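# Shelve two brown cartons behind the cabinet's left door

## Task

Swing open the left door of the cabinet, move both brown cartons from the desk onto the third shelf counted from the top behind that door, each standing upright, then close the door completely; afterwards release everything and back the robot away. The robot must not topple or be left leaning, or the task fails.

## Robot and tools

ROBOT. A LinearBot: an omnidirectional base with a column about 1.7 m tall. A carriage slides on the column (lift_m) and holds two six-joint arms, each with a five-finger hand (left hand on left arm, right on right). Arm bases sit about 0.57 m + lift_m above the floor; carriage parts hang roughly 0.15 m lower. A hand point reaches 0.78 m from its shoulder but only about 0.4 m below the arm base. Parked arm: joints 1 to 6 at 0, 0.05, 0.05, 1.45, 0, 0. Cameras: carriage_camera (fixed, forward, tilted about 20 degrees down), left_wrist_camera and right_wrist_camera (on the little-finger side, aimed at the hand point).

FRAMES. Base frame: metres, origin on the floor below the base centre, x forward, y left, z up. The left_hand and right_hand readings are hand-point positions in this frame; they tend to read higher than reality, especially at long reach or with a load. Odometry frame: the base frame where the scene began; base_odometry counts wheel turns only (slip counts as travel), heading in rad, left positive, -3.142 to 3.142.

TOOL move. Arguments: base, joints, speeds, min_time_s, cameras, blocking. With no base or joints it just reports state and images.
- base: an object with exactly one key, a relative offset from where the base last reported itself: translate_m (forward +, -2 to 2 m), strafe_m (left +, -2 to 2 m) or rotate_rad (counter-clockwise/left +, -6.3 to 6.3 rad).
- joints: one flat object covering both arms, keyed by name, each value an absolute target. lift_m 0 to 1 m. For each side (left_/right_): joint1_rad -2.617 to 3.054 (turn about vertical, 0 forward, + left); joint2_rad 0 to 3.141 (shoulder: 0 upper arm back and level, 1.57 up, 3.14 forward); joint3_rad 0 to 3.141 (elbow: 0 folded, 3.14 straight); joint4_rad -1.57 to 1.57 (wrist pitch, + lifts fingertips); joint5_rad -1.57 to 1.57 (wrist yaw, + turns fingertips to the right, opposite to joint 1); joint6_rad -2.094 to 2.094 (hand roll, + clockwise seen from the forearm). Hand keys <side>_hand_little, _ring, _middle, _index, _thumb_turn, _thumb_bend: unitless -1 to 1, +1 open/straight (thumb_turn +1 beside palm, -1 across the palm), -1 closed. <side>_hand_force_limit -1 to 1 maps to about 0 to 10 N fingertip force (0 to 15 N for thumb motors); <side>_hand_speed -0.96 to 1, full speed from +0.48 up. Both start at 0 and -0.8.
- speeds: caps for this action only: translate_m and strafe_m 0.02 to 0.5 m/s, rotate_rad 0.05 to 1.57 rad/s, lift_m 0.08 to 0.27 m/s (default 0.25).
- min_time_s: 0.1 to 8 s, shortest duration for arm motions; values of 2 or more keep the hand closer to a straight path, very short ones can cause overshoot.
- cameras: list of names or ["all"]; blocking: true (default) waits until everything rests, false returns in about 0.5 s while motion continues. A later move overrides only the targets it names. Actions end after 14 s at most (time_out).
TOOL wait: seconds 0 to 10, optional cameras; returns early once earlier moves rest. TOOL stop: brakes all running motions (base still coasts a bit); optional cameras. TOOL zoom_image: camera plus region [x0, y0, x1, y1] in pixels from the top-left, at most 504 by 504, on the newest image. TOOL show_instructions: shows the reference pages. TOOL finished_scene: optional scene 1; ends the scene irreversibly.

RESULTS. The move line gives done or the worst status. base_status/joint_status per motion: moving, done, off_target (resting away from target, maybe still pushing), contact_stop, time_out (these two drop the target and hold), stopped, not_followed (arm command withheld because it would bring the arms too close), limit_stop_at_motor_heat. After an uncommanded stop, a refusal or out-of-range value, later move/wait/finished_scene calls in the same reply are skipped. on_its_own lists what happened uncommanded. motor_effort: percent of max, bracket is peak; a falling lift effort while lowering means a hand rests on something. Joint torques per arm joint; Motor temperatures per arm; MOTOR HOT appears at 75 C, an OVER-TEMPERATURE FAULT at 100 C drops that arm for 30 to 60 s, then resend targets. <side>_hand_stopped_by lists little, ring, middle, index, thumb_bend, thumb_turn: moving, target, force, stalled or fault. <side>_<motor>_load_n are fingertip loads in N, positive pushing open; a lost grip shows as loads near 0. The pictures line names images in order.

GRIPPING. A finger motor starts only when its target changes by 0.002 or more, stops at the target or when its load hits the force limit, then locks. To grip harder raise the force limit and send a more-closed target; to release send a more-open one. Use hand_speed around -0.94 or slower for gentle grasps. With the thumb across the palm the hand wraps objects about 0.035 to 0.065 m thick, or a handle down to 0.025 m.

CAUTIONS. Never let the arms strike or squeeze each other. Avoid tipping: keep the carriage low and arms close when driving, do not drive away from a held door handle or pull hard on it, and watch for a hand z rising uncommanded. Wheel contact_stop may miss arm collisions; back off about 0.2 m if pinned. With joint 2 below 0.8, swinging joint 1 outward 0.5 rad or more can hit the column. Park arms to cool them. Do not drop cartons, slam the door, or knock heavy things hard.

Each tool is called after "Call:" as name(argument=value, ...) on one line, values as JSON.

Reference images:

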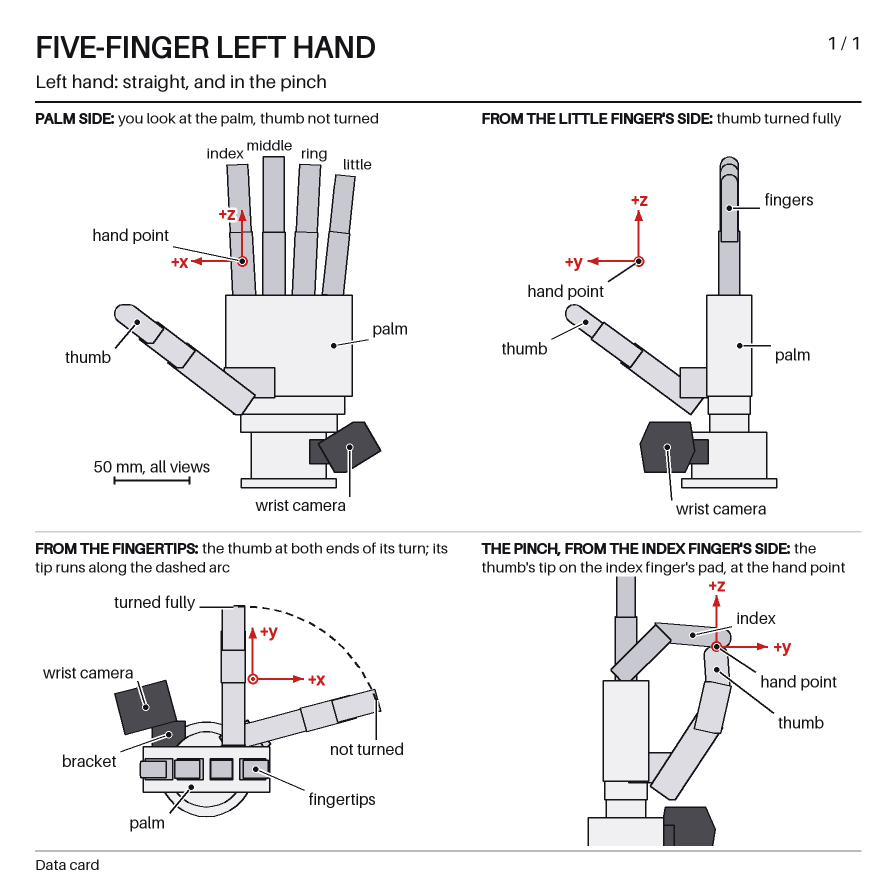

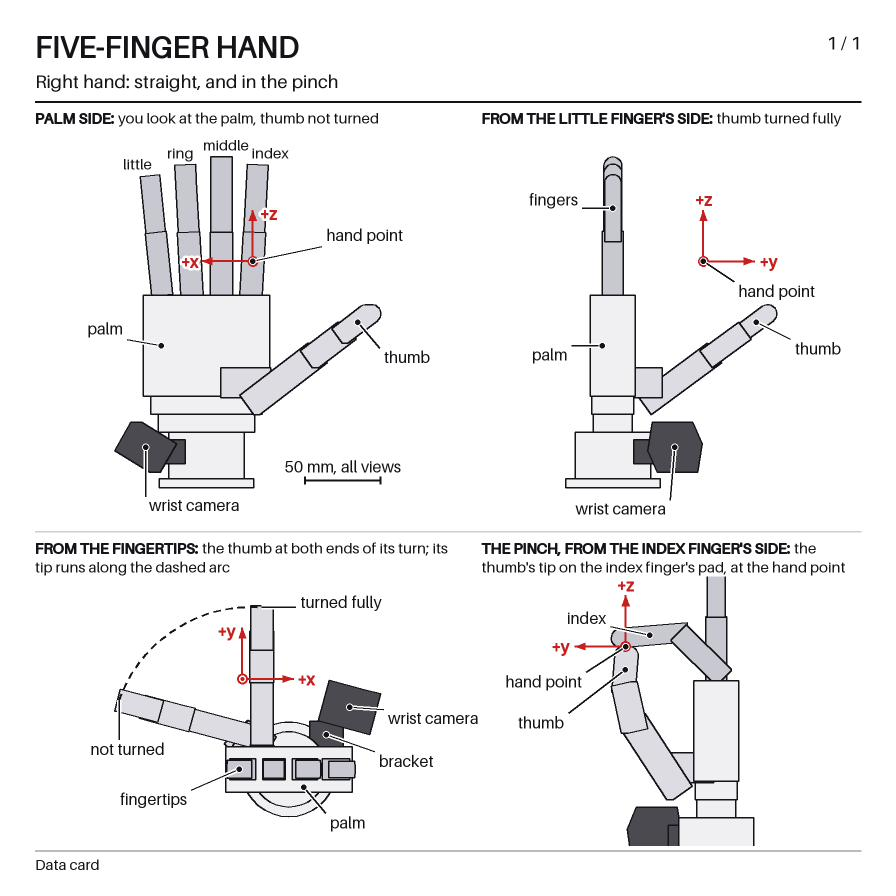

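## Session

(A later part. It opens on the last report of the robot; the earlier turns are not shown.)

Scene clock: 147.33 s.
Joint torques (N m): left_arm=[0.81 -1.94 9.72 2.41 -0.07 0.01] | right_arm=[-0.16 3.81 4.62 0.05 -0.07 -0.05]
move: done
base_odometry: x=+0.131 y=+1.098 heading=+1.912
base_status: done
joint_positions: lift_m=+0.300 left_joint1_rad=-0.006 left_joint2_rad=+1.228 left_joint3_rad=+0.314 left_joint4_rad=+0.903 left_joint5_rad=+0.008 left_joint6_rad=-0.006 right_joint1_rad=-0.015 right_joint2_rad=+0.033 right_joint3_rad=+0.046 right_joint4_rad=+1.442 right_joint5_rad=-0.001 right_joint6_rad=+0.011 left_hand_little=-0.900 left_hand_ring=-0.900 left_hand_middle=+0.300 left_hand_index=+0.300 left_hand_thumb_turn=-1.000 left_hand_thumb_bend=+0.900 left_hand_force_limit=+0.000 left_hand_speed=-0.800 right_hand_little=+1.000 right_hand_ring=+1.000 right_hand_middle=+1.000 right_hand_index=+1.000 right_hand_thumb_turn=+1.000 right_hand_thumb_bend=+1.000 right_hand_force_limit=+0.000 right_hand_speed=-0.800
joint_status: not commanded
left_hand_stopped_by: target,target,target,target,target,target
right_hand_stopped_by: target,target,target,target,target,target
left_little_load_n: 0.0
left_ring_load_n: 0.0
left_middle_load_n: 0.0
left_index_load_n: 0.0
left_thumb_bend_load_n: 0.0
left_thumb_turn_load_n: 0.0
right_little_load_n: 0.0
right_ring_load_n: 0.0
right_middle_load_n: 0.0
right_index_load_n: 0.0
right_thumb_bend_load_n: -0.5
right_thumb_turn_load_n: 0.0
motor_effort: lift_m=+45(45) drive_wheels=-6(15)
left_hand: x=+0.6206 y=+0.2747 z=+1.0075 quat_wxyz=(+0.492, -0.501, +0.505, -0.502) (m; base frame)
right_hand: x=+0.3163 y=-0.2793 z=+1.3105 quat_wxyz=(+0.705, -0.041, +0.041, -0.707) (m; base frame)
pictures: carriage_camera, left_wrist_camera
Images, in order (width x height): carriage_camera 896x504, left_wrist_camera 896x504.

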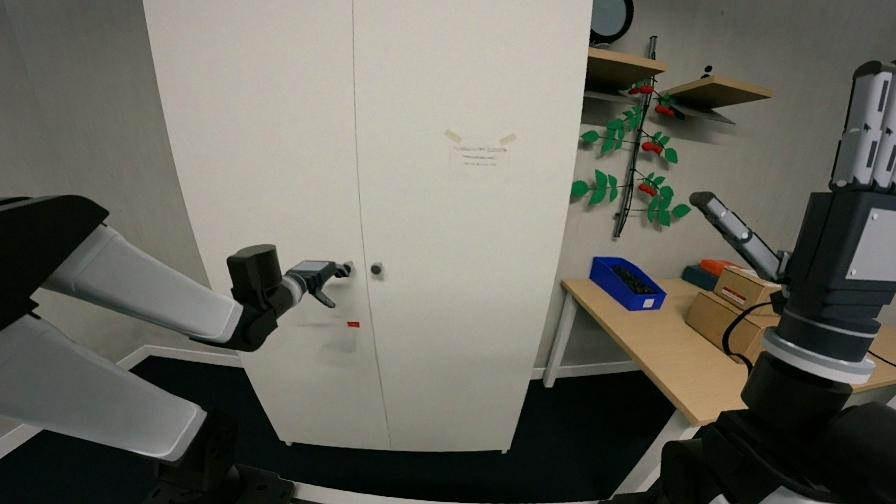

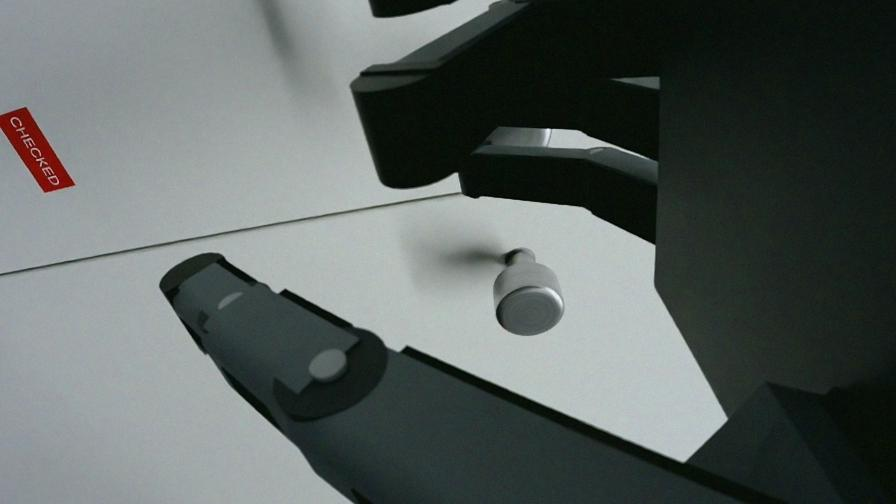

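Call:
move(joints={"lift_m": 0.335, "left_joint1_rad": 0.05, "left_joint2_rad": 1.24, "left_joint3_rad": 0.34, "left_joint4_rad": 0.9, "left_joint5_rad": 0.05, "left_joint6_rad": 0}, cameras=["carriage_camera", "left_wrist_camera"])

Call:
zoom_image(camera="carriage_camera", region=[260, 220, 440, 340])

Scene clock: 157.13 s.
Joint torques (N m): left_arm=[0.75 -2.33 8.8 2.39 -0.01 0.06] | right_arm=[-0.16 3.75 4.67 -0.03 -0.02 -0.05]
Motor temperatures (°C): left_arm=[27 31 34 37 28 25] | right_arm=[27 28 31 29 27 28]
move: done
base_odometry: x=+0.131 y=+1.098 heading=+1.912
base_status: not commanded
joint_positions: lift_m=+0.335 left_joint1_rad=+0.046 left_joint2_rad=+1.231 left_joint3_rad=+0.324 left_joint4_rad=+0.904 left_joint5_rad=+0.040 left_joint6_rad=-0.006 right_joint1_rad=-0.015 right_joint2_rad=+0.033 right_joint3_rad=+0.046 right_joint4_rad=+1.442 right_joint5_rad=-0.001 right_joint6_rad=+0.011 left_hand_little=-0.900 left_hand_ring=-0.900 left_hand_middle=+0.300 left_hand_index=+0.300 left_hand_thumb_turn=-1.000 left_hand_thumb_bend=+0.900 left_hand_force_limit=+0.000 left_hand_speed=-0.800 right_hand_little=+1.000 right_hand_ring=+1.000 right_hand_middle=+1.000 right_hand_index=+1.000 right_hand_thumb_turn=+1.000 right_hand_thumb_bend=+1.000 right_hand_force_limit=+0.000 right_hand_speed=-0.800
joint_status: all done
left_hand_stopped_by: target,target,target,target,target,target
right_hand_stopped_by: target,target,target,target,target,target
left_little_load_n: 0.0
left_ring_load_n: 0.0
left_middle_load_n: 0.0
left_index_load_n: 0.0
left_thumb_bend_load_n: 0.0
left_thumb_turn_load_n: 0.0
right_little_load_n: 0.0
right_ring_load_n: 0.0
right_middle_load_n: 0.0
right_index_load_n: -0.5
right_thumb_bend_load_n: 0.0
right_thumb_turn_load_n: 0.0
motor_effort: lift_m=+44(52) drive_wheels=-5(5)
left_hand: x=+0.6234 y=+0.2890 z=+1.0467 quat_wxyz=(+0.499, -0.503, +0.498, -0.500) (m; base frame)
right_hand: x=+0.3162 y=-0.2793 z=+1.3456 quat_wxyz=(+0.705, -0.041, +0.041, -0.707) (m; base frame)
pictures: carriage_camera, left_wrist_camera
Images, in order (width x height): carriage_camera 896x504, left_wrist_camera 896x504.

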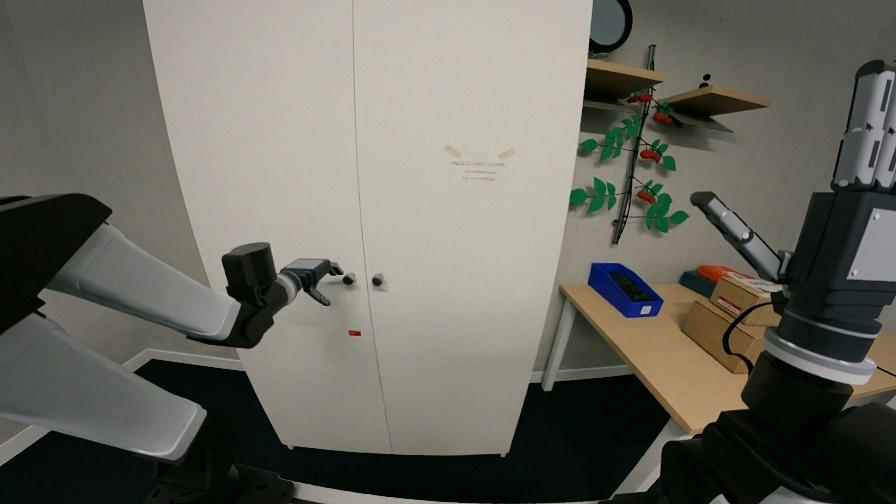

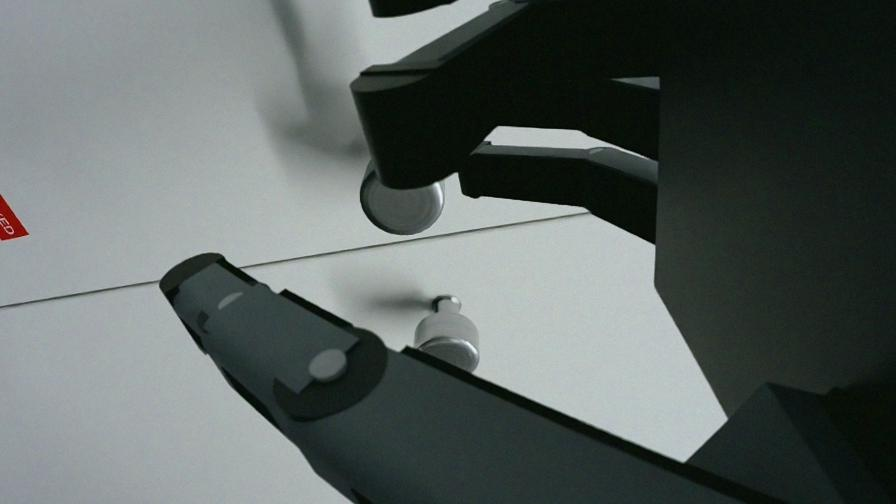

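Scaled by 2.800 from the camera's 896x504 image, which has a finer 1280x720 frame.

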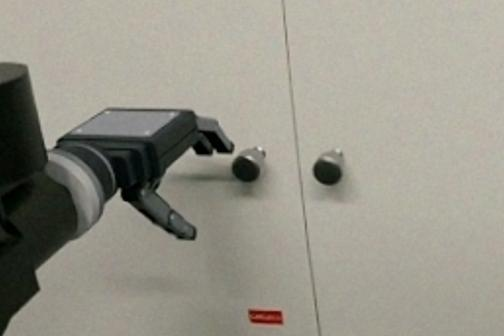

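Call:
move(base={"translate_m": 0.04}, joints={"lift_m": 0.322}, speeds={"translate_m": 0.1}, cameras=["carriage_camera", "left_wrist_camera"])

Call:
zoom_image(camera="carriage_camera", region=[260, 220, 440, 340])

Scene clock: 171.87 s.
Joint torques (N m): left_arm=[-0.1 -0.91 8.8 1.93 -0.16 0.08] | right_arm=[-0.21 3.74 4.82 -0.02 -0.02 -0.03]
move: done
base_odometry: x=+0.117 y=+1.136 heading=+1.911
base_status: done
joint_positions: lift_m=+0.322 left_joint1_rad=+0.053 left_joint2_rad=+1.215 left_joint3_rad=+0.325 left_joint4_rad=+0.949 left_joint5_rad=+0.061 left_joint6_rad=-0.006 right_joint1_rad=-0.015 right_joint2_rad=+0.033 right_joint3_rad=+0.046 right_joint4_rad=+1.441 right_joint5_rad=-0.001 right_joint6_rad=+0.011 left_hand_little=-0.900 left_hand_ring=-0.900 left_hand_middle=+0.298 left_hand_index=-0.041 left_hand_thumb_turn=-1.000 left_hand_thumb_bend=+0.900 left_hand_force_limit=+0.000 left_hand_speed=-0.800 right_hand_little=+1.000 right_hand_ring=+1.000 right_hand_middle=+1.000 right_hand_index=+1.000 right_hand_thumb_turn=+1.000 right_hand_thumb_bend=+1.000 right_hand_force_limit=+0.000 right_hand_speed=-0.800
joint_status: all done
left_hand_stopped_by: target,target,target,target,target,target
right_hand_stopped_by: target,target,target,target,target,target
left_little_load_n: 0.0
left_ring_load_n: 0.0
left_middle_load_n: -12.0
left_index_load_n: 0.0
left_thumb_bend_load_n: 0.0
left_thumb_turn_load_n: 0.0
right_little_load_n: 0.0
right_ring_load_n: 0.0
right_middle_load_n: 0.0
right_index_load_n: 0.0
right_thumb_bend_load_n: 0.0
right_thumb_turn_load_n: 0.0
motor_effort: lift_m=+46(46) drive_wheels=+5(27)
left_hand: x=+0.6248 y=+0.2880 z=+1.0519 quat_wxyz=(+0.512, -0.484, +0.486, -0.517) (m; base frame)
right_hand: x=+0.3165 y=-0.2793 z=+1.3324 quat_wxyz=(+0.705, -0.041, +0.041, -0.707) (m; base frame)
pictures: carriage_camera, left_wrist_camera
Images, in order (width x height): carriage_camera 896x504, left_wrist_camera 896x504.

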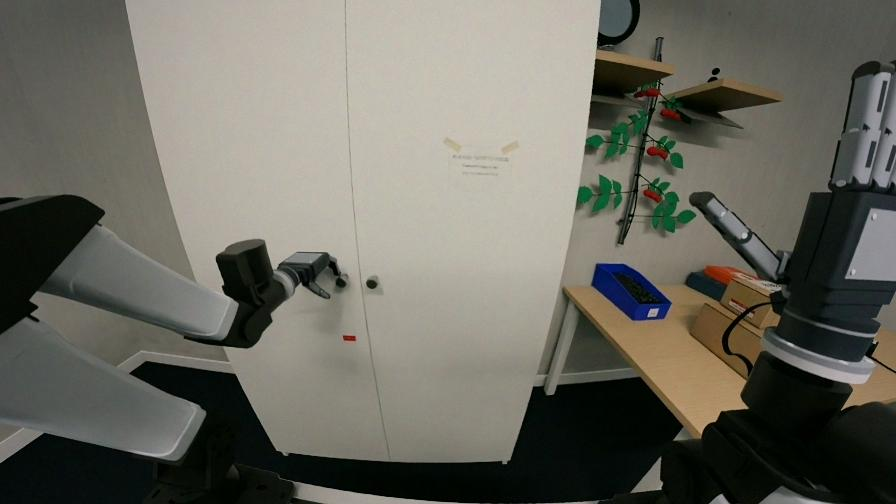

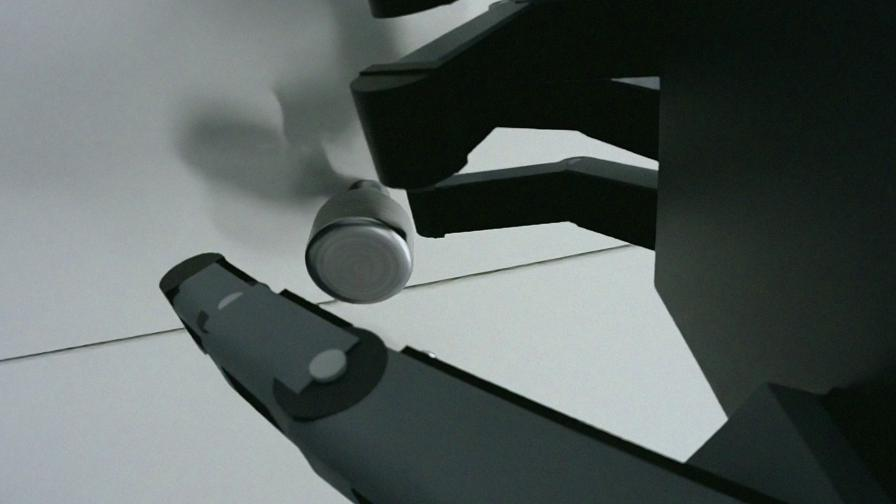

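Scaled by 2.800 from the camera's 896x504 image, which has a finer 1280x720 frame.

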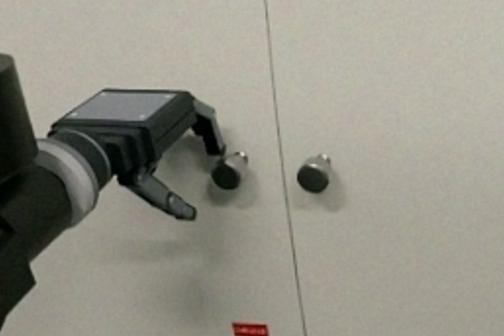

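Call:
move(base={"translate_m": -0.05}, joints={"lift_m": 0.338}, speeds={"translate_m": 0.1})

Call:
move(joints={"lift_m": 0.335, "left_joint1_rad": 0.09, "left_joint2_rad": 1.24, "left_joint3_rad": 0.34, "left_joint4_rad": 0.9, "left_joint5_rad": 0.09, "left_joint6_rad": 0, "left_hand_index": 0.55, "left_hand_middle": 0.55, "left_hand_thumb_bend": 0.88})

Call:
move(base={"translate_m": 0.05}, speeds={"translate_m": 0.05}, cameras=["carriage_camera", "left_wrist_camera"])

Call:
zoom_image(camera="carriage_camera", region=[260, 220, 440, 340])

Scene clock: 184.37 s.
Joint torques (N m): left_arm=[0.16 -1.7 8.68 2.37 -0.12 0.05] | right_arm=[-0.18 3.77 4.52 0 -0.03 -0.03]
move: done
base_odometry: x=+0.134 y=+1.088 heading=+1.912
base_status: done
joint_positions: lift_m=+0.338 left_joint1_rad=+0.053 left_joint2_rad=+1.228 left_joint3_rad=+0.325 left_joint4_rad=+0.907 left_joint5_rad=+0.058 left_joint6_rad=-0.006 right_joint1_rad=-0.015 right_joint2_rad=+0.033 right_joint3_rad=+0.046 right_joint4_rad=+1.441 right_joint5_rad=-0.001 right_joint6_rad=+0.011 left_hand_little=-0.900 left_hand_ring=-0.900 left_hand_middle=+0.300 left_hand_index=-0.041 left_hand_thumb_turn=-1.000 left_hand_thumb_bend=+0.900 left_hand_force_limit=+0.000 left_hand_speed=-0.800 right_hand_little=+1.000 right_hand_ring=+1.000 right_hand_middle=+1.000 right_hand_index=+1.000 right_hand_thumb_turn=+1.000 right_hand_thumb_bend=+1.000 right_hand_force_limit=+0.000 right_hand_speed=-0.800
joint_status: all done
left_hand_stopped_by: target,target,target,target,target,target
right_hand_stopped_by: target,target,target,target,target,target
left_little_load_n: 0.0
left_ring_load_n: 0.0
left_middle_load_n: 0.0
left_index_load_n: 0.0
left_thumb_bend_load_n: 0.0
left_thumb_turn_load_n: 0.0
right_little_load_n: 0.0
right_ring_load_n: 0.0
right_middle_load_n: 0.0
right_index_load_n: 0.0
right_thumb_bend_load_n: 0.0
right_thumb_turn_load_n: 0.0
motor_effort: lift_m=+43(51) drive_wheels=+2(16)
left_hand: x=+0.6232 y=+0.2884 z=+1.0519 quat_wxyz=(+0.498, -0.499, +0.499, -0.504) (m; base frame)
right_hand: x=+0.3164 y=-0.2793 z=+1.3485 quat_wxyz=(+0.705, -0.041, +0.041, -0.707) (m; base frame)
pictures: none

Scene clock: 185.90 s.
Joint torques (N m): left_arm=[0.77 -2.06 8.76 2.39 0.04 -0.01] | right_arm=[-0.23 3.73 4.64 -0.01 -0.05 -0.05]
move: done
base_odometry: x=+0.134 y=+1.088 heading=+1.912
base_status: not commanded
joint_positions: lift_m=+0.335 left_joint1_rad=+0.086 left_joint2_rad=+1.229 left_joint3_rad=+0.325 left_joint4_rad=+0.902 left_joint5_rad=+0.081 left_joint6_rad=-0.006 right_joint1_rad=-0.015 right_joint2_rad=+0.033 right_joint3_rad=+0.046 right_joint4_rad=+1.442 right_joint5_rad=-0.001 right_joint6_rad=+0.011 left_hand_little=-0.900 left_hand_ring=-0.900 left_hand_middle=+0.550 left_hand_index=+0.550 left_hand_thumb_turn=-1.000 left_hand_thumb_bend=+0.880 left_hand_force_limit=+0.000 left_hand_speed=-0.800 right_hand_little=+1.000 right_hand_ring=+1.000 right_hand_middle=+1.000 right_hand_index=+1.000 right_hand_thumb_turn=+1.000 right_hand_thumb_bend=+1.000 right_hand_force_limit=+0.000 right_hand_speed=-0.800
joint_status: all done
left_hand_stopped_by: target,target,target,target,target,target
right_hand_stopped_by: target,target,target,target,target,target
left_little_load_n: 0.0
left_ring_load_n: 0.0
left_middle_load_n: -0.5
left_index_load_n: 0.0
left_thumb_bend_load_n: 0.0
left_thumb_turn_load_n: 0.0
right_little_load_n: 0.0
right_ring_load_n: 0.0
right_middle_load_n: 0.0
right_index_load_n: 0.0
right_thumb_bend_load_n: 0.0
right_thumb_turn_load_n: 0.0
motor_effort: lift_m=+44(44) drive_wheels=+1(2)
left_hand: x=+0.6228 y=+0.2968 z=+1.0471 quat_wxyz=(+0.499, -0.503, +0.498, -0.500) (m; base frame)
right_hand: x=+0.3162 y=-0.2793 z=+1.3456 quat_wxyz=(+0.705, -0.041, +0.041, -0.707) (m; base frame)
pictures: none

Scene clock: 187.40 s.
Joint torques (N m): left_arm=[-0.01 1.03 11.99 2.34 -0.09 0.08] | right_arm=[-0.28 3.84 4.64 -0.07 -0.02 -0.03]
move: done
base_odometry: x=+0.118 y=+1.135 heading=+1.912
base_status: done
joint_positions: lift_m=+0.335 left_joint1_rad=+0.093 left_joint2_rad=+1.197 left_joint3_rad=+0.293 left_joint4_rad=+0.909 left_joint5_rad=+0.093 left_joint6_rad=-0.006 right_joint1_rad=-0.015 right_joint2_rad=+0.033 right_joint3_rad=+0.046 right_joint4_rad=+1.441 right_joint5_rad=-0.001 right_joint6_rad=+0.011 left_hand_little=-0.900 left_hand_ring=-0.900 left_hand_middle=+0.547 left_hand_index=+0.550 left_hand_thumb_turn=-1.000 left_hand_thumb_bend=+0.880 left_hand_force_limit=+0.000 left_hand_speed=-0.800 right_hand_little=+1.000 right_hand_ring=+1.000 right_hand_middle=+1.000 right_hand_index=+1.000 right_hand_thumb_turn=+1.000 right_hand_thumb_bend=+1.000 right_hand_force_limit=+0.000 right_hand_speed=-0.800
joint_status: not commanded
left_hand_stopped_by: target,target,target,target,target,target
right_hand_stopped_by: target,target,target,target,target,target
left_little_load_n: 0.0
left_ring_load_n: 0.0
left_middle_load_n: -23.5
left_index_load_n: 0.0
left_thumb_bend_load_n: 0.0
left_thumb_turn_load_n: 0.0
right_little_load_n: 0.0
right_ring_load_n: 0.0
right_middle_load_n: 0.0
right_index_load_n: 0.0
right_thumb_bend_load_n: 0.0
right_thumb_turn_load_n: 0.0
motor_effort: lift_m=+44(45) drive_wheels=+12(18)
left_hand: x=+0.6150 y=+0.2969 z=+1.0458 quat_wxyz=(+0.500, -0.500, +0.497, -0.503) (m; base frame)
right_hand: x=+0.3165 y=-0.2793 z=+1.3455 quat_wxyz=(+0.705, -0.041, +0.041, -0.707) (m; base frame)
pictures: carriage_camera, left_wrist_camera
Images, in order (width x height): carriage_camera 896x504, left_wrist_camera 896x504.

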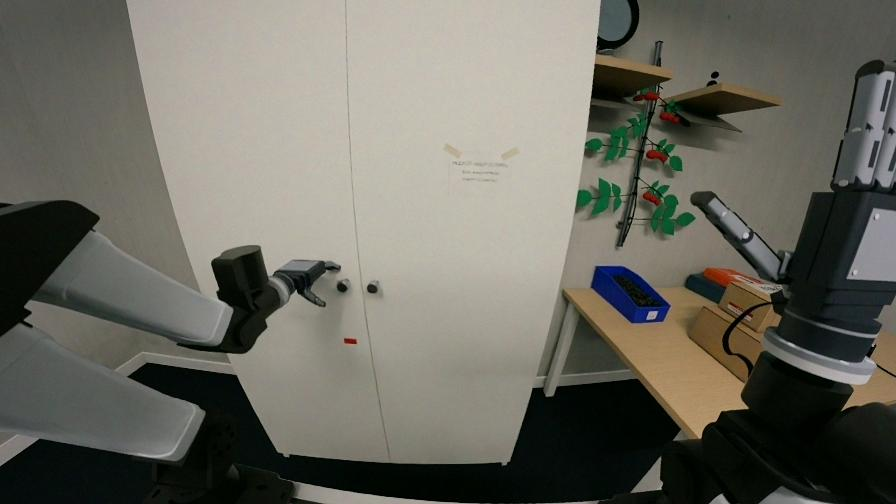

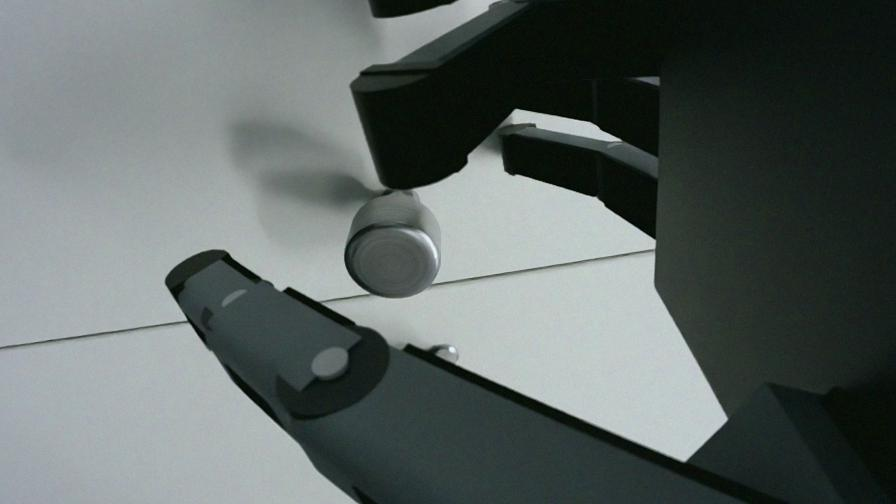

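Scaled by 2.800 from the camera's 896x504 image, which has a finer 1280x720 frame.

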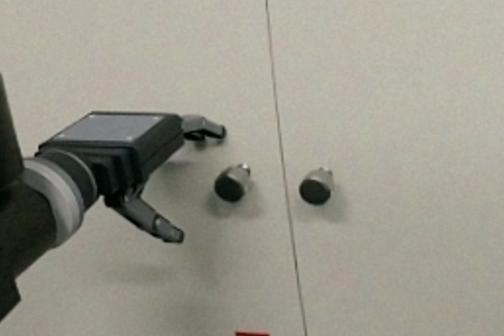

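Call:
move(base={"translate_m": -0.05}, speeds={"translate_m": 0.1})

Call:
move(joints={"lift_m": 0.36, "left_joint1_rad": 0.0, "left_joint2_rad": 1.24, "left_joint3_rad": 0.34, "left_joint4_rad": 0.9, "left_joint5_rad": 0.0, "left_joint6_rad": 0, "left_hand_index": 0.1, "left_hand_middle": 0.1, "left_hand_thumb_bend": 0.95})

Call:
move(base={"translate_m": 0.065}, speeds={"translate_m": 0.05}, cameras=["carriage_camera", "left_wrist_camera"])

Call:
zoom_image(camera="carriage_camera", region=[260, 220, 440, 340])

Scene clock: 210.13 s.
Joint torques (N m): left_arm=[0.03 -2.07 9.65 2.42 -0.06 0.1] | right_arm=[-0.06 3.75 4.81 -0.03 -0.01 -0.04]
move: done
base_odometry: x=+0.134 y=+1.088 heading=+1.912
base_status: done
joint_positions: lift_m=+0.335 left_joint1_rad=+0.093 left_joint2_rad=+1.230 left_joint3_rad=+0.317 left_joint4_rad=+0.907 left_joint5_rad=+0.093 left_joint6_rad=-0.006 right_joint1_rad=-0.015 right_joint2_rad=+0.033 right_joint3_rad=+0.046 right_joint4_rad=+1.442 right_joint5_rad=-0.001 right_joint6_rad=+0.011 left_hand_little=-0.900 left_hand_ring=-0.900 left_hand_middle=+0.550 left_hand_index=+0.550 left_hand_thumb_turn=-1.000 left_hand_thumb_bend=+0.880 left_hand_force_limit=+0.000 left_hand_speed=-0.800 right_hand_little=+1.000 right_hand_ring=+1.000 right_hand_middle=+1.000 right_hand_index=+1.000 right_hand_thumb_turn=+1.000 right_hand_thumb_bend=+1.000 right_hand_force_limit=+0.000 right_hand_speed=-0.800
joint_status: not commanded
left_hand_stopped_by: target,target,target,target,target,target
right_hand_stopped_by: target,target,target,target,target,target
left_little_load_n: 0.5
left_ring_load_n: 0.0
left_middle_load_n: 0.0
left_index_load_n: 0.0
left_thumb_bend_load_n: 0.5
left_thumb_turn_load_n: 0.0
right_little_load_n: 0.0
right_ring_load_n: 0.0
right_middle_load_n: 0.0
right_index_load_n: 0.0
right_thumb_bend_load_n: 0.0
right_thumb_turn_load_n: 0.0
motor_effort: lift_m=+44(45) drive_wheels=+2(16)
left_hand: x=+0.6210 y=+0.2974 z=+1.0442 quat_wxyz=(+0.497, -0.503, +0.500, -0.500) (m; base frame)
right_hand: x=+0.3163 y=-0.2793 z=+1.3456 quat_wxyz=(+0.705, -0.041, +0.041, -0.707) (m; base frame)
pictures: none

Scene clock: 211.43 s.
Joint torques (N m): left_arm=[-0.06 -2.1 8.84 2.36 -0.15 0.03] | right_arm=[-0.21 3.82 4.63 0 -0.01 -0.03]
move: done
base_odometry: x=+0.134 y=+1.088 heading=+1.912
base_status: not commanded
joint_positions: lift_m=+0.360 left_joint1_rad=+0.005 left_joint2_rad=+1.230 left_joint3_rad=+0.324 left_joint4_rad=+0.904 left_joint5_rad=+0.009 left_joint6_rad=-0.006 right_joint1_rad=-0.015 right_joint2_rad=+0.033 right_joint3_rad=+0.046 right_joint4_rad=+1.442 right_joint5_rad=-0.001 right_joint6_rad=+0.011 left_hand_little=-0.900 left_hand_ring=-0.900 left_hand_middle=+0.100 left_hand_index=+0.100 left_hand_thumb_turn=-1.000 left_hand_thumb_bend=+0.950 left_hand_force_limit=+0.000 left_hand_speed=-0.800 right_hand_little=+1.000 right_hand_ring=+1.000 right_hand_middle=+1.000 right_hand_index=+1.000 right_hand_thumb_turn=+1.000 right_hand_thumb_bend=+1.000 right_hand_force_limit=+0.000 right_hand_speed=-0.800
joint_status: all done
left_hand_stopped_by: target,target,target,target,target,target
right_hand_stopped_by: target,target,target,target,target,target
left_little_load_n: 0.0
left_ring_load_n: 0.0
left_middle_load_n: 0.0
left_index_load_n: 0.5
left_thumb_bend_load_n: 0.0
left_thumb_turn_load_n: 0.0
right_little_load_n: 0.0
right_ring_load_n: 0.0
right_middle_load_n: 0.0
right_index_load_n: 0.0
right_thumb_bend_load_n: 0.0
right_thumb_turn_load_n: 0.5
motor_effort: lift_m=+42(53) drive_wheels=+1(2)
left_hand: x=+0.6232 y=+0.2788 z=+1.0719 quat_wxyz=(+0.497, -0.501, +0.500, -0.502) (m; base frame)
right_hand: x=+0.3163 y=-0.2793 z=+1.3706 quat_wxyz=(+0.705, -0.041, +0.041, -0.707) (m; base frame)
pictures: none

Scene clock: 213.20 s.
Joint torques (N m): left_arm=[-0.08 -2.15 8.8 2.32 -0.18 0.06] | right_arm=[-0.16 3.73 4.66 0.04 -0.01 -0.03]
move: done
base_odometry: x=+0.113 y=+1.149 heading=+1.912
base_status: done
joint_positions: lift_m=+0.360 left_joint1_rad=+0.005 left_joint2_rad=+1.230 left_joint3_rad=+0.324 left_joint4_rad=+0.904 left_joint5_rad=+0.008 left_joint6_rad=-0.006 right_joint1_rad=-0.015 right_joint2_rad=+0.033 right_joint3_rad=+0.046 right_joint4_rad=+1.441 right_joint5_rad=-0.001 right_joint6_rad=+0.011 left_hand_little=-0.900 left_hand_ring=-0.900 left_hand_middle=+0.099 left_hand_index=+0.100 left_hand_thumb_turn=-1.000 left_hand_thumb_bend=+0.950 left_hand_force_limit=+0.000 left_hand_speed=-0.800 right_hand_little=+1.000 right_hand_ring=+1.000 right_hand_middle=+1.000 right_hand_index=+1.000 right_hand_thumb_turn=+1.000 right_hand_thumb_bend=+1.000 right_hand_force_limit=+0.000 right_hand_speed=-0.800
joint_status: not commanded
left_hand_stopped_by: target,target,target,target,target,target
right_hand_stopped_by: target,target,target,target,target,target
left_little_load_n: 0.0
left_ring_load_n: 0.0
left_middle_load_n: -11.5
left_index_load_n: 0.0
left_thumb_bend_load_n: 0.0
left_thumb_turn_load_n: 0.0
right_little_load_n: 0.0
right_ring_load_n: 0.0
right_middle_load_n: 0.0
right_index_load_n: 0.0
right_thumb_bend_load_n: 0.0
right_thumb_turn_load_n: 0.0
motor_effort: lift_m=+42(45) drive_wheels=+3(10)
left_hand: x=+0.6232 y=+0.2789 z=+1.0719 quat_wxyz=(+0.497, -0.501, +0.500, -0.502) (m; base frame)
right_hand: x=+0.3165 y=-0.2793 z=+1.3705 quat_wxyz=(+0.705, -0.041, +0.041, -0.707) (m; base frame)
pictures: carriage_camera, left_wrist_camera
Images, in order (width x height): carriage_camera 896x504, left_wrist_camera 896x504.

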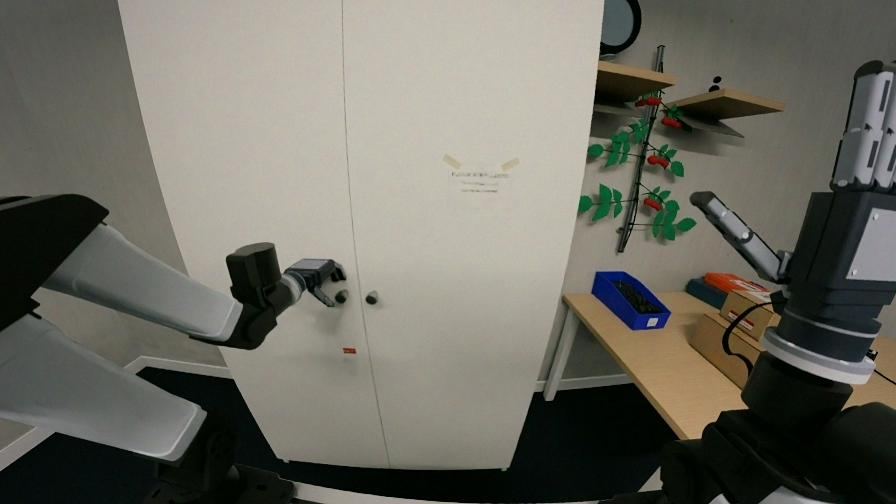

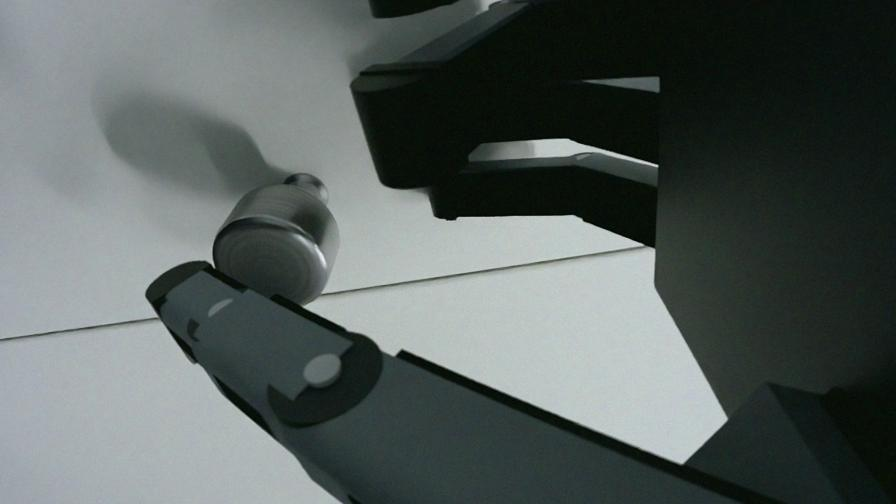

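Scaled by 2.800 from the camera's 896x504 image, which has a finer 1280x720 frame.

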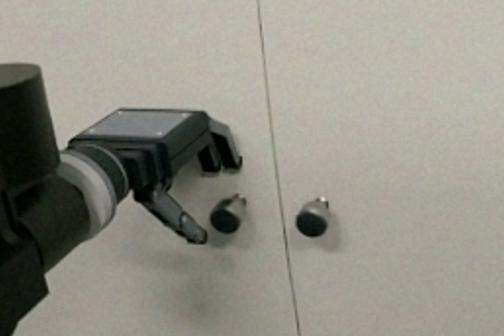

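Call:
move(joints={"lift_m": 0.337}, speeds={"lift_m": 0.08}, cameras=["carriage_camera", "left_wrist_camera"])

Call:
zoom_image(camera="carriage_camera", region=[260, 220, 440, 340])

Scene clock: 219.53 s.
Joint torques (N m): left_arm=[-0.23 -0.34 8.91 1.94 -0.09 0.06] | right_arm=[-0.13 3.81 4.67 -0.04 0 -0.02]
move: done
base_odometry: x=+0.113 y=+1.149 heading=+1.912
base_status: not commanded
joint_positions: lift_m=+0.337 left_joint1_rad=+0.005 left_joint2_rad=+1.212 left_joint3_rad=+0.324 left_joint4_rad=+0.945 left_joint5_rad=+0.008 left_joint6_rad=-0.006 right_joint1_rad=-0.015 right_joint2_rad=+0.033 right_joint3_rad=+0.046 right_joint4_rad=+1.441 right_joint5_rad=-0.001 right_joint6_rad=+0.011 left_hand_little=-0.900 left_hand_ring=-0.900 left_hand_middle=+0.098 left_hand_index=+0.100 left_hand_thumb_turn=-1.000 left_hand_thumb_bend=+0.950 left_hand_force_limit=+0.000 left_hand_speed=-0.800 right_hand_little=+1.000 right_hand_ring=+1.000 right_hand_middle=+1.000 right_hand_index=+1.000 right_hand_thumb_turn=+1.000 right_hand_thumb_bend=+1.000 right_hand_force_limit=+0.000 right_hand_speed=-0.800
joint_status: all done
left_hand_stopped_by: target,target,target,target,target,target
right_hand_stopped_by: target,target,target,target,target,target
left_little_load_n: 0.0
left_ring_load_n: 0.0
left_middle_load_n: -19.0
left_index_load_n: 0.0
left_thumb_bend_load_n: 0.0
left_thumb_turn_load_n: 0.0
right_little_load_n: 0.0
right_ring_load_n: 0.0
right_middle_load_n: 0.0
right_index_load_n: 0.0
right_thumb_bend_load_n: 0.0
right_thumb_turn_load_n: 0.0
motor_effort: lift_m=+43(44) drive_wheels=+4(4)
left_hand: x=+0.6246 y=+0.2789 z=+1.0669 quat_wxyz=(+0.512, -0.486, +0.485, -0.516) (m; base frame)
right_hand: x=+0.3165 y=-0.2793 z=+1.3475 quat_wxyz=(+0.705, -0.041, +0.041, -0.707) (m; base frame)
pictures: carriage_camera, left_wrist_camera
Images, in order (width x height): carriage_camera 896x504, left_wrist_camera 896x504.

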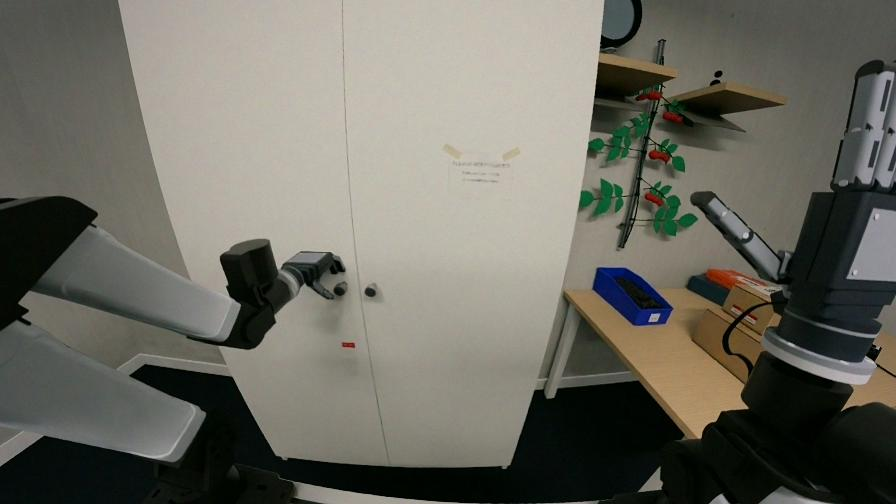

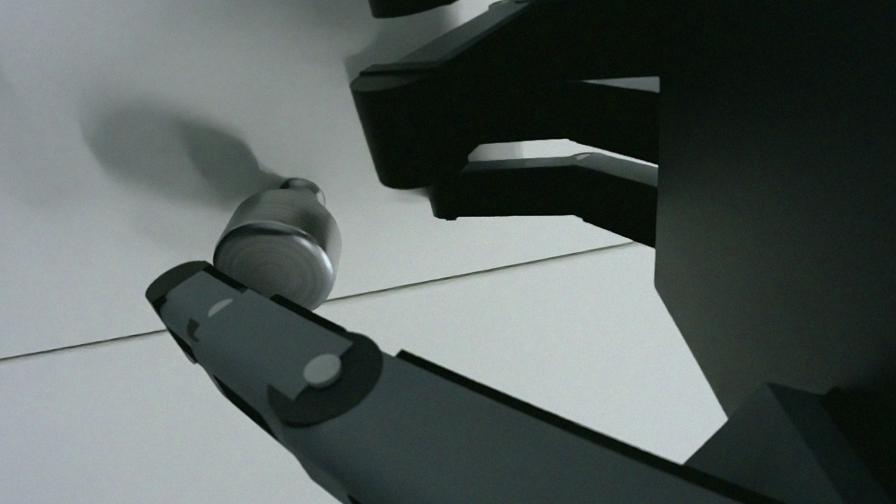

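Scaled by 2.800 from the camera's 896x504 image, which has a finer 1280x720 frame.

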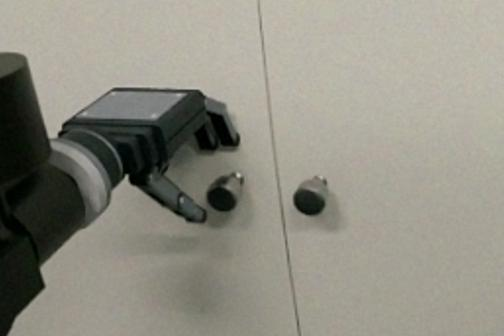

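Call:
move(base={"translate_m": -0.015}, speeds={"translate_m": 0.05}, cameras=["carriage_camera", "left_wrist_camera"])

Call:
zoom_image(camera="carriage_camera", region=[260, 220, 440, 340])

Scene clock: 223.03 s.
Joint torques (N m): left_arm=[-0.03 -2.13 8.9 2.38 -0.13 0.09] | right_arm=[-0.13 3.71 4.77 0.01 -0.03 -0.04]
move: done
base_odometry: x=+0.118 y=+1.135 heading=+1.912
base_status: done
joint_positions: lift_m=+0.337 left_joint1_rad=+0.005 left_joint2_rad=+1.229 left_joint3_rad=+0.324 left_joint4_rad=+0.908 left_joint5_rad=+0.008 left_joint6_rad=-0.006 right_joint1_rad=-0.015 right_joint2_rad=+0.033 right_joint3_rad=+0.046 right_joint4_rad=+1.440 right_joint5_rad=-0.001 right_joint6_rad=+0.011 left_hand_little=-0.900 left_hand_ring=-0.900 left_hand_middle=+0.100 left_hand_index=+0.100 left_hand_thumb_turn=-1.000 left_hand_thumb_bend=+0.950 left_hand_force_limit=+0.000 left_hand_speed=-0.800 right_hand_little=+1.000 right_hand_ring=+1.000 right_hand_middle=+1.000 right_hand_index=+1.000 right_hand_thumb_turn=+1.000 right_hand_thumb_bend=+1.000 right_hand_force_limit=+0.000 right_hand_speed=-0.800
joint_status: not commanded
left_hand_stopped_by: target,target,target,target,target,target
right_hand_stopped_by: target,target,target,target,target,target
left_little_load_n: 0.5
left_ring_load_n: 0.0
left_middle_load_n: 0.0
left_index_load_n: 0.0
left_thumb_bend_load_n: 0.0
left_thumb_turn_load_n: 0.0
right_little_load_n: 0.0
right_ring_load_n: 0.0
right_middle_load_n: 0.0
right_index_load_n: 0.0
right_thumb_bend_load_n: 0.0
right_thumb_turn_load_n: 0.0
motor_effort: lift_m=+43(44) drive_wheels=+2(11)
left_hand: x=+0.6234 y=+0.2789 z=+1.0500 quat_wxyz=(+0.498, -0.500, +0.499, -0.503) (m; base frame)
right_hand: x=+0.3167 y=-0.2793 z=+1.3475 quat_wxyz=(+0.705, -0.041, +0.042, -0.707) (m; base frame)
pictures: carriage_camera, left_wrist_camera
Images, in order (width x height): carriage_camera 896x504, left_wrist_camera 896x504.

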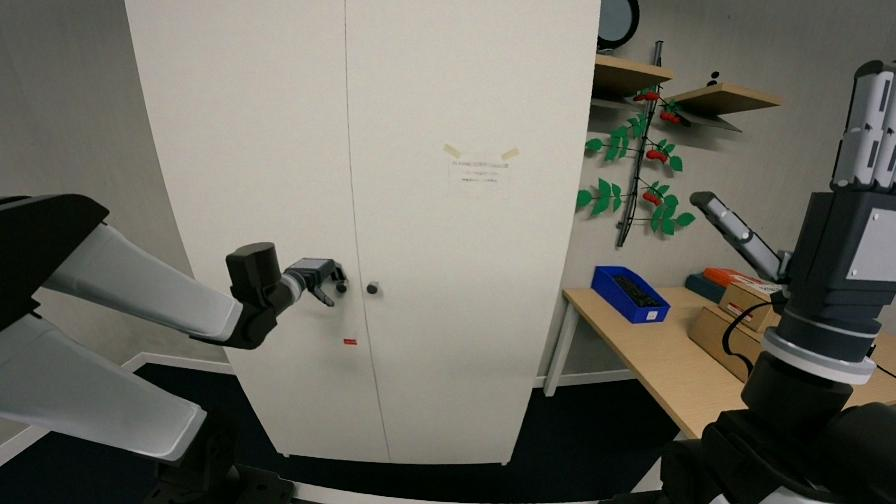

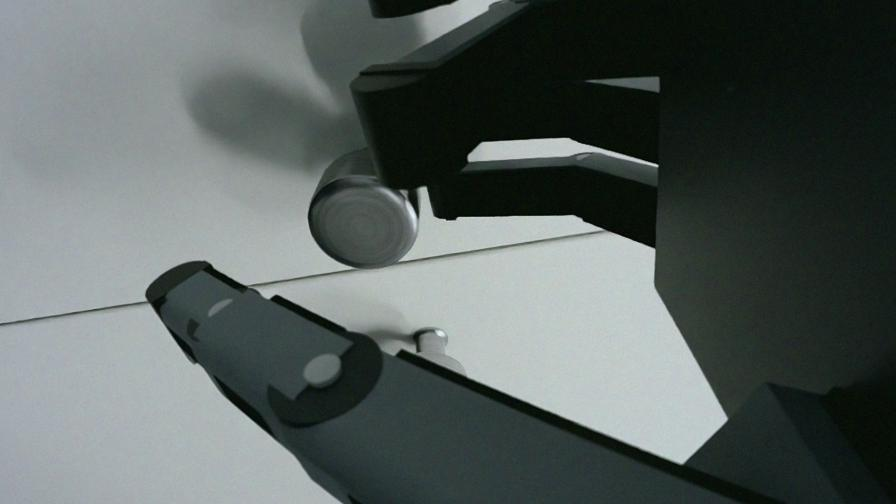

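Scaled by 2.800 from the camera's 896x504 image, which has a finer 1280x720 frame.

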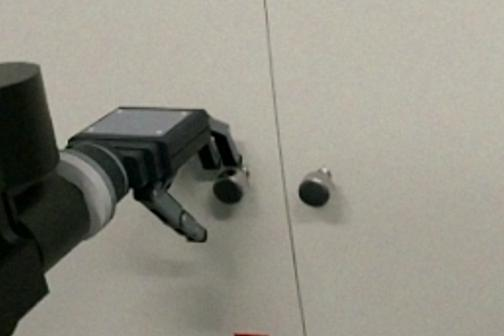

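Call:
move(joints={"left_hand_force_limit": 0.3, "left_hand_thumb_bend": -0.3, "left_hand_index": -0.4, "left_hand_middle": -0.4}, cameras=["carriage_camera", "left_wrist_camera"])

Call:
zoom_image(camera="carriage_camera", region=[260, 220, 440, 340])

Scene clock: 232.10 s.
Joint torques (N m): left_arm=[-0.12 -2.21 8.9 2.34 -0.16 0.07] | right_arm=[-0.16 3.77 4.67 0 -0.01 -0.03]
move: off_target
base_odometry: x=+0.118 y=+1.135 heading=+1.912
base_status: not commanded
joint_positions: lift_m=+0.337 left_joint1_rad=+0.005 left_joint2_rad=+1.229 left_joint3_rad=+0.324 left_joint4_rad=+0.907 left_joint5_rad=+0.007 left_joint6_rad=-0.006 right_joint1_rad=-0.015 right_joint2_rad=+0.033 right_joint3_rad=+0.046 right_joint4_rad=+1.440 right_joint5_rad=-0.001 right_joint6_rad=+0.011 left_hand_little=-0.900 left_hand_ring=-0.900 left_hand_middle=-0.400 left_hand_index=-0.400 left_hand_thumb_turn=-1.000 left_hand_thumb_bend=+0.397 left_hand_force_limit=+0.300 left_hand_speed=-0.800 right_hand_little=+1.000 right_hand_ring=+1.000 right_hand_middle=+1.000 right_hand_index=+1.000 right_hand_thumb_turn=+1.000 right_hand_thumb_bend=+1.000 right_hand_force_limit=+0.000 right_hand_speed=-0.800
joint_status: left_hand_thumb_bend off_target (ended at +0.397, target -0.300); the others done
left_hand_stopped_by: target,target,target,target,force,target
right_hand_stopped_by: target,target,target,target,target,target
left_little_load_n: 0.0
left_ring_load_n: 0.0
left_middle_load_n: 1.0
left_index_load_n: 0.0
left_thumb_bend_load_n: 10.0
left_thumb_turn_load_n: 1.0
right_little_load_n: 0.0
right_ring_load_n: 0.0
right_middle_load_n: 0.0
right_index_load_n: 0.0
right_thumb_bend_load_n: 0.0
right_thumb_turn_load_n: 0.0
motor_effort: lift_m=+43(45) drive_wheels=+2(3)
left_hand: x=+0.6234 y=+0.2791 z=+1.0499 quat_wxyz=(+0.499, -0.500, +0.499, -0.503) (m; base frame)
right_hand: x=+0.3167 y=-0.2793 z=+1.3475 quat_wxyz=(+0.705, -0.041, +0.042, -0.707) (m; base frame)
pictures: carriage_camera, left_wrist_camera
Images, in order (width x height): carriage_camera 896x504, left_wrist_camera 896x504.

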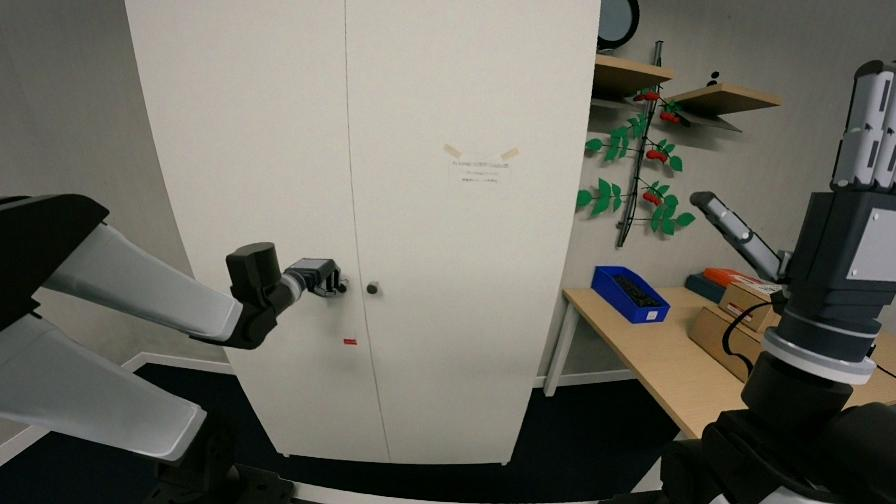

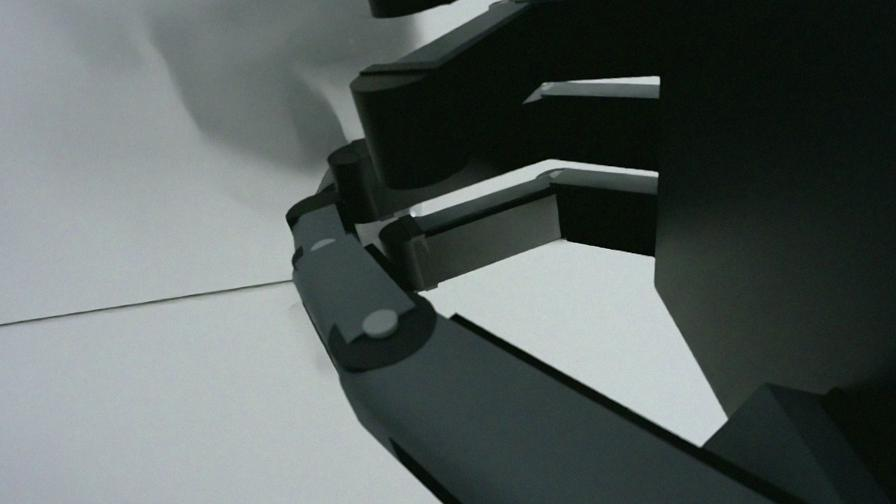

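Scaled by 2.800 from the camera's 896x504 image, which has a finer 1280x720 frame.

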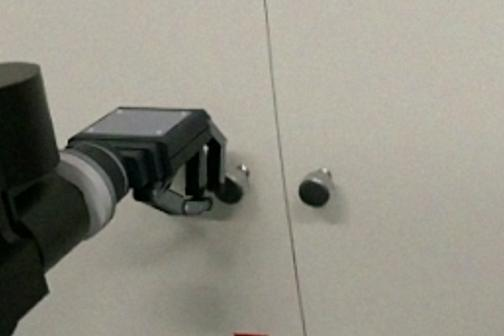

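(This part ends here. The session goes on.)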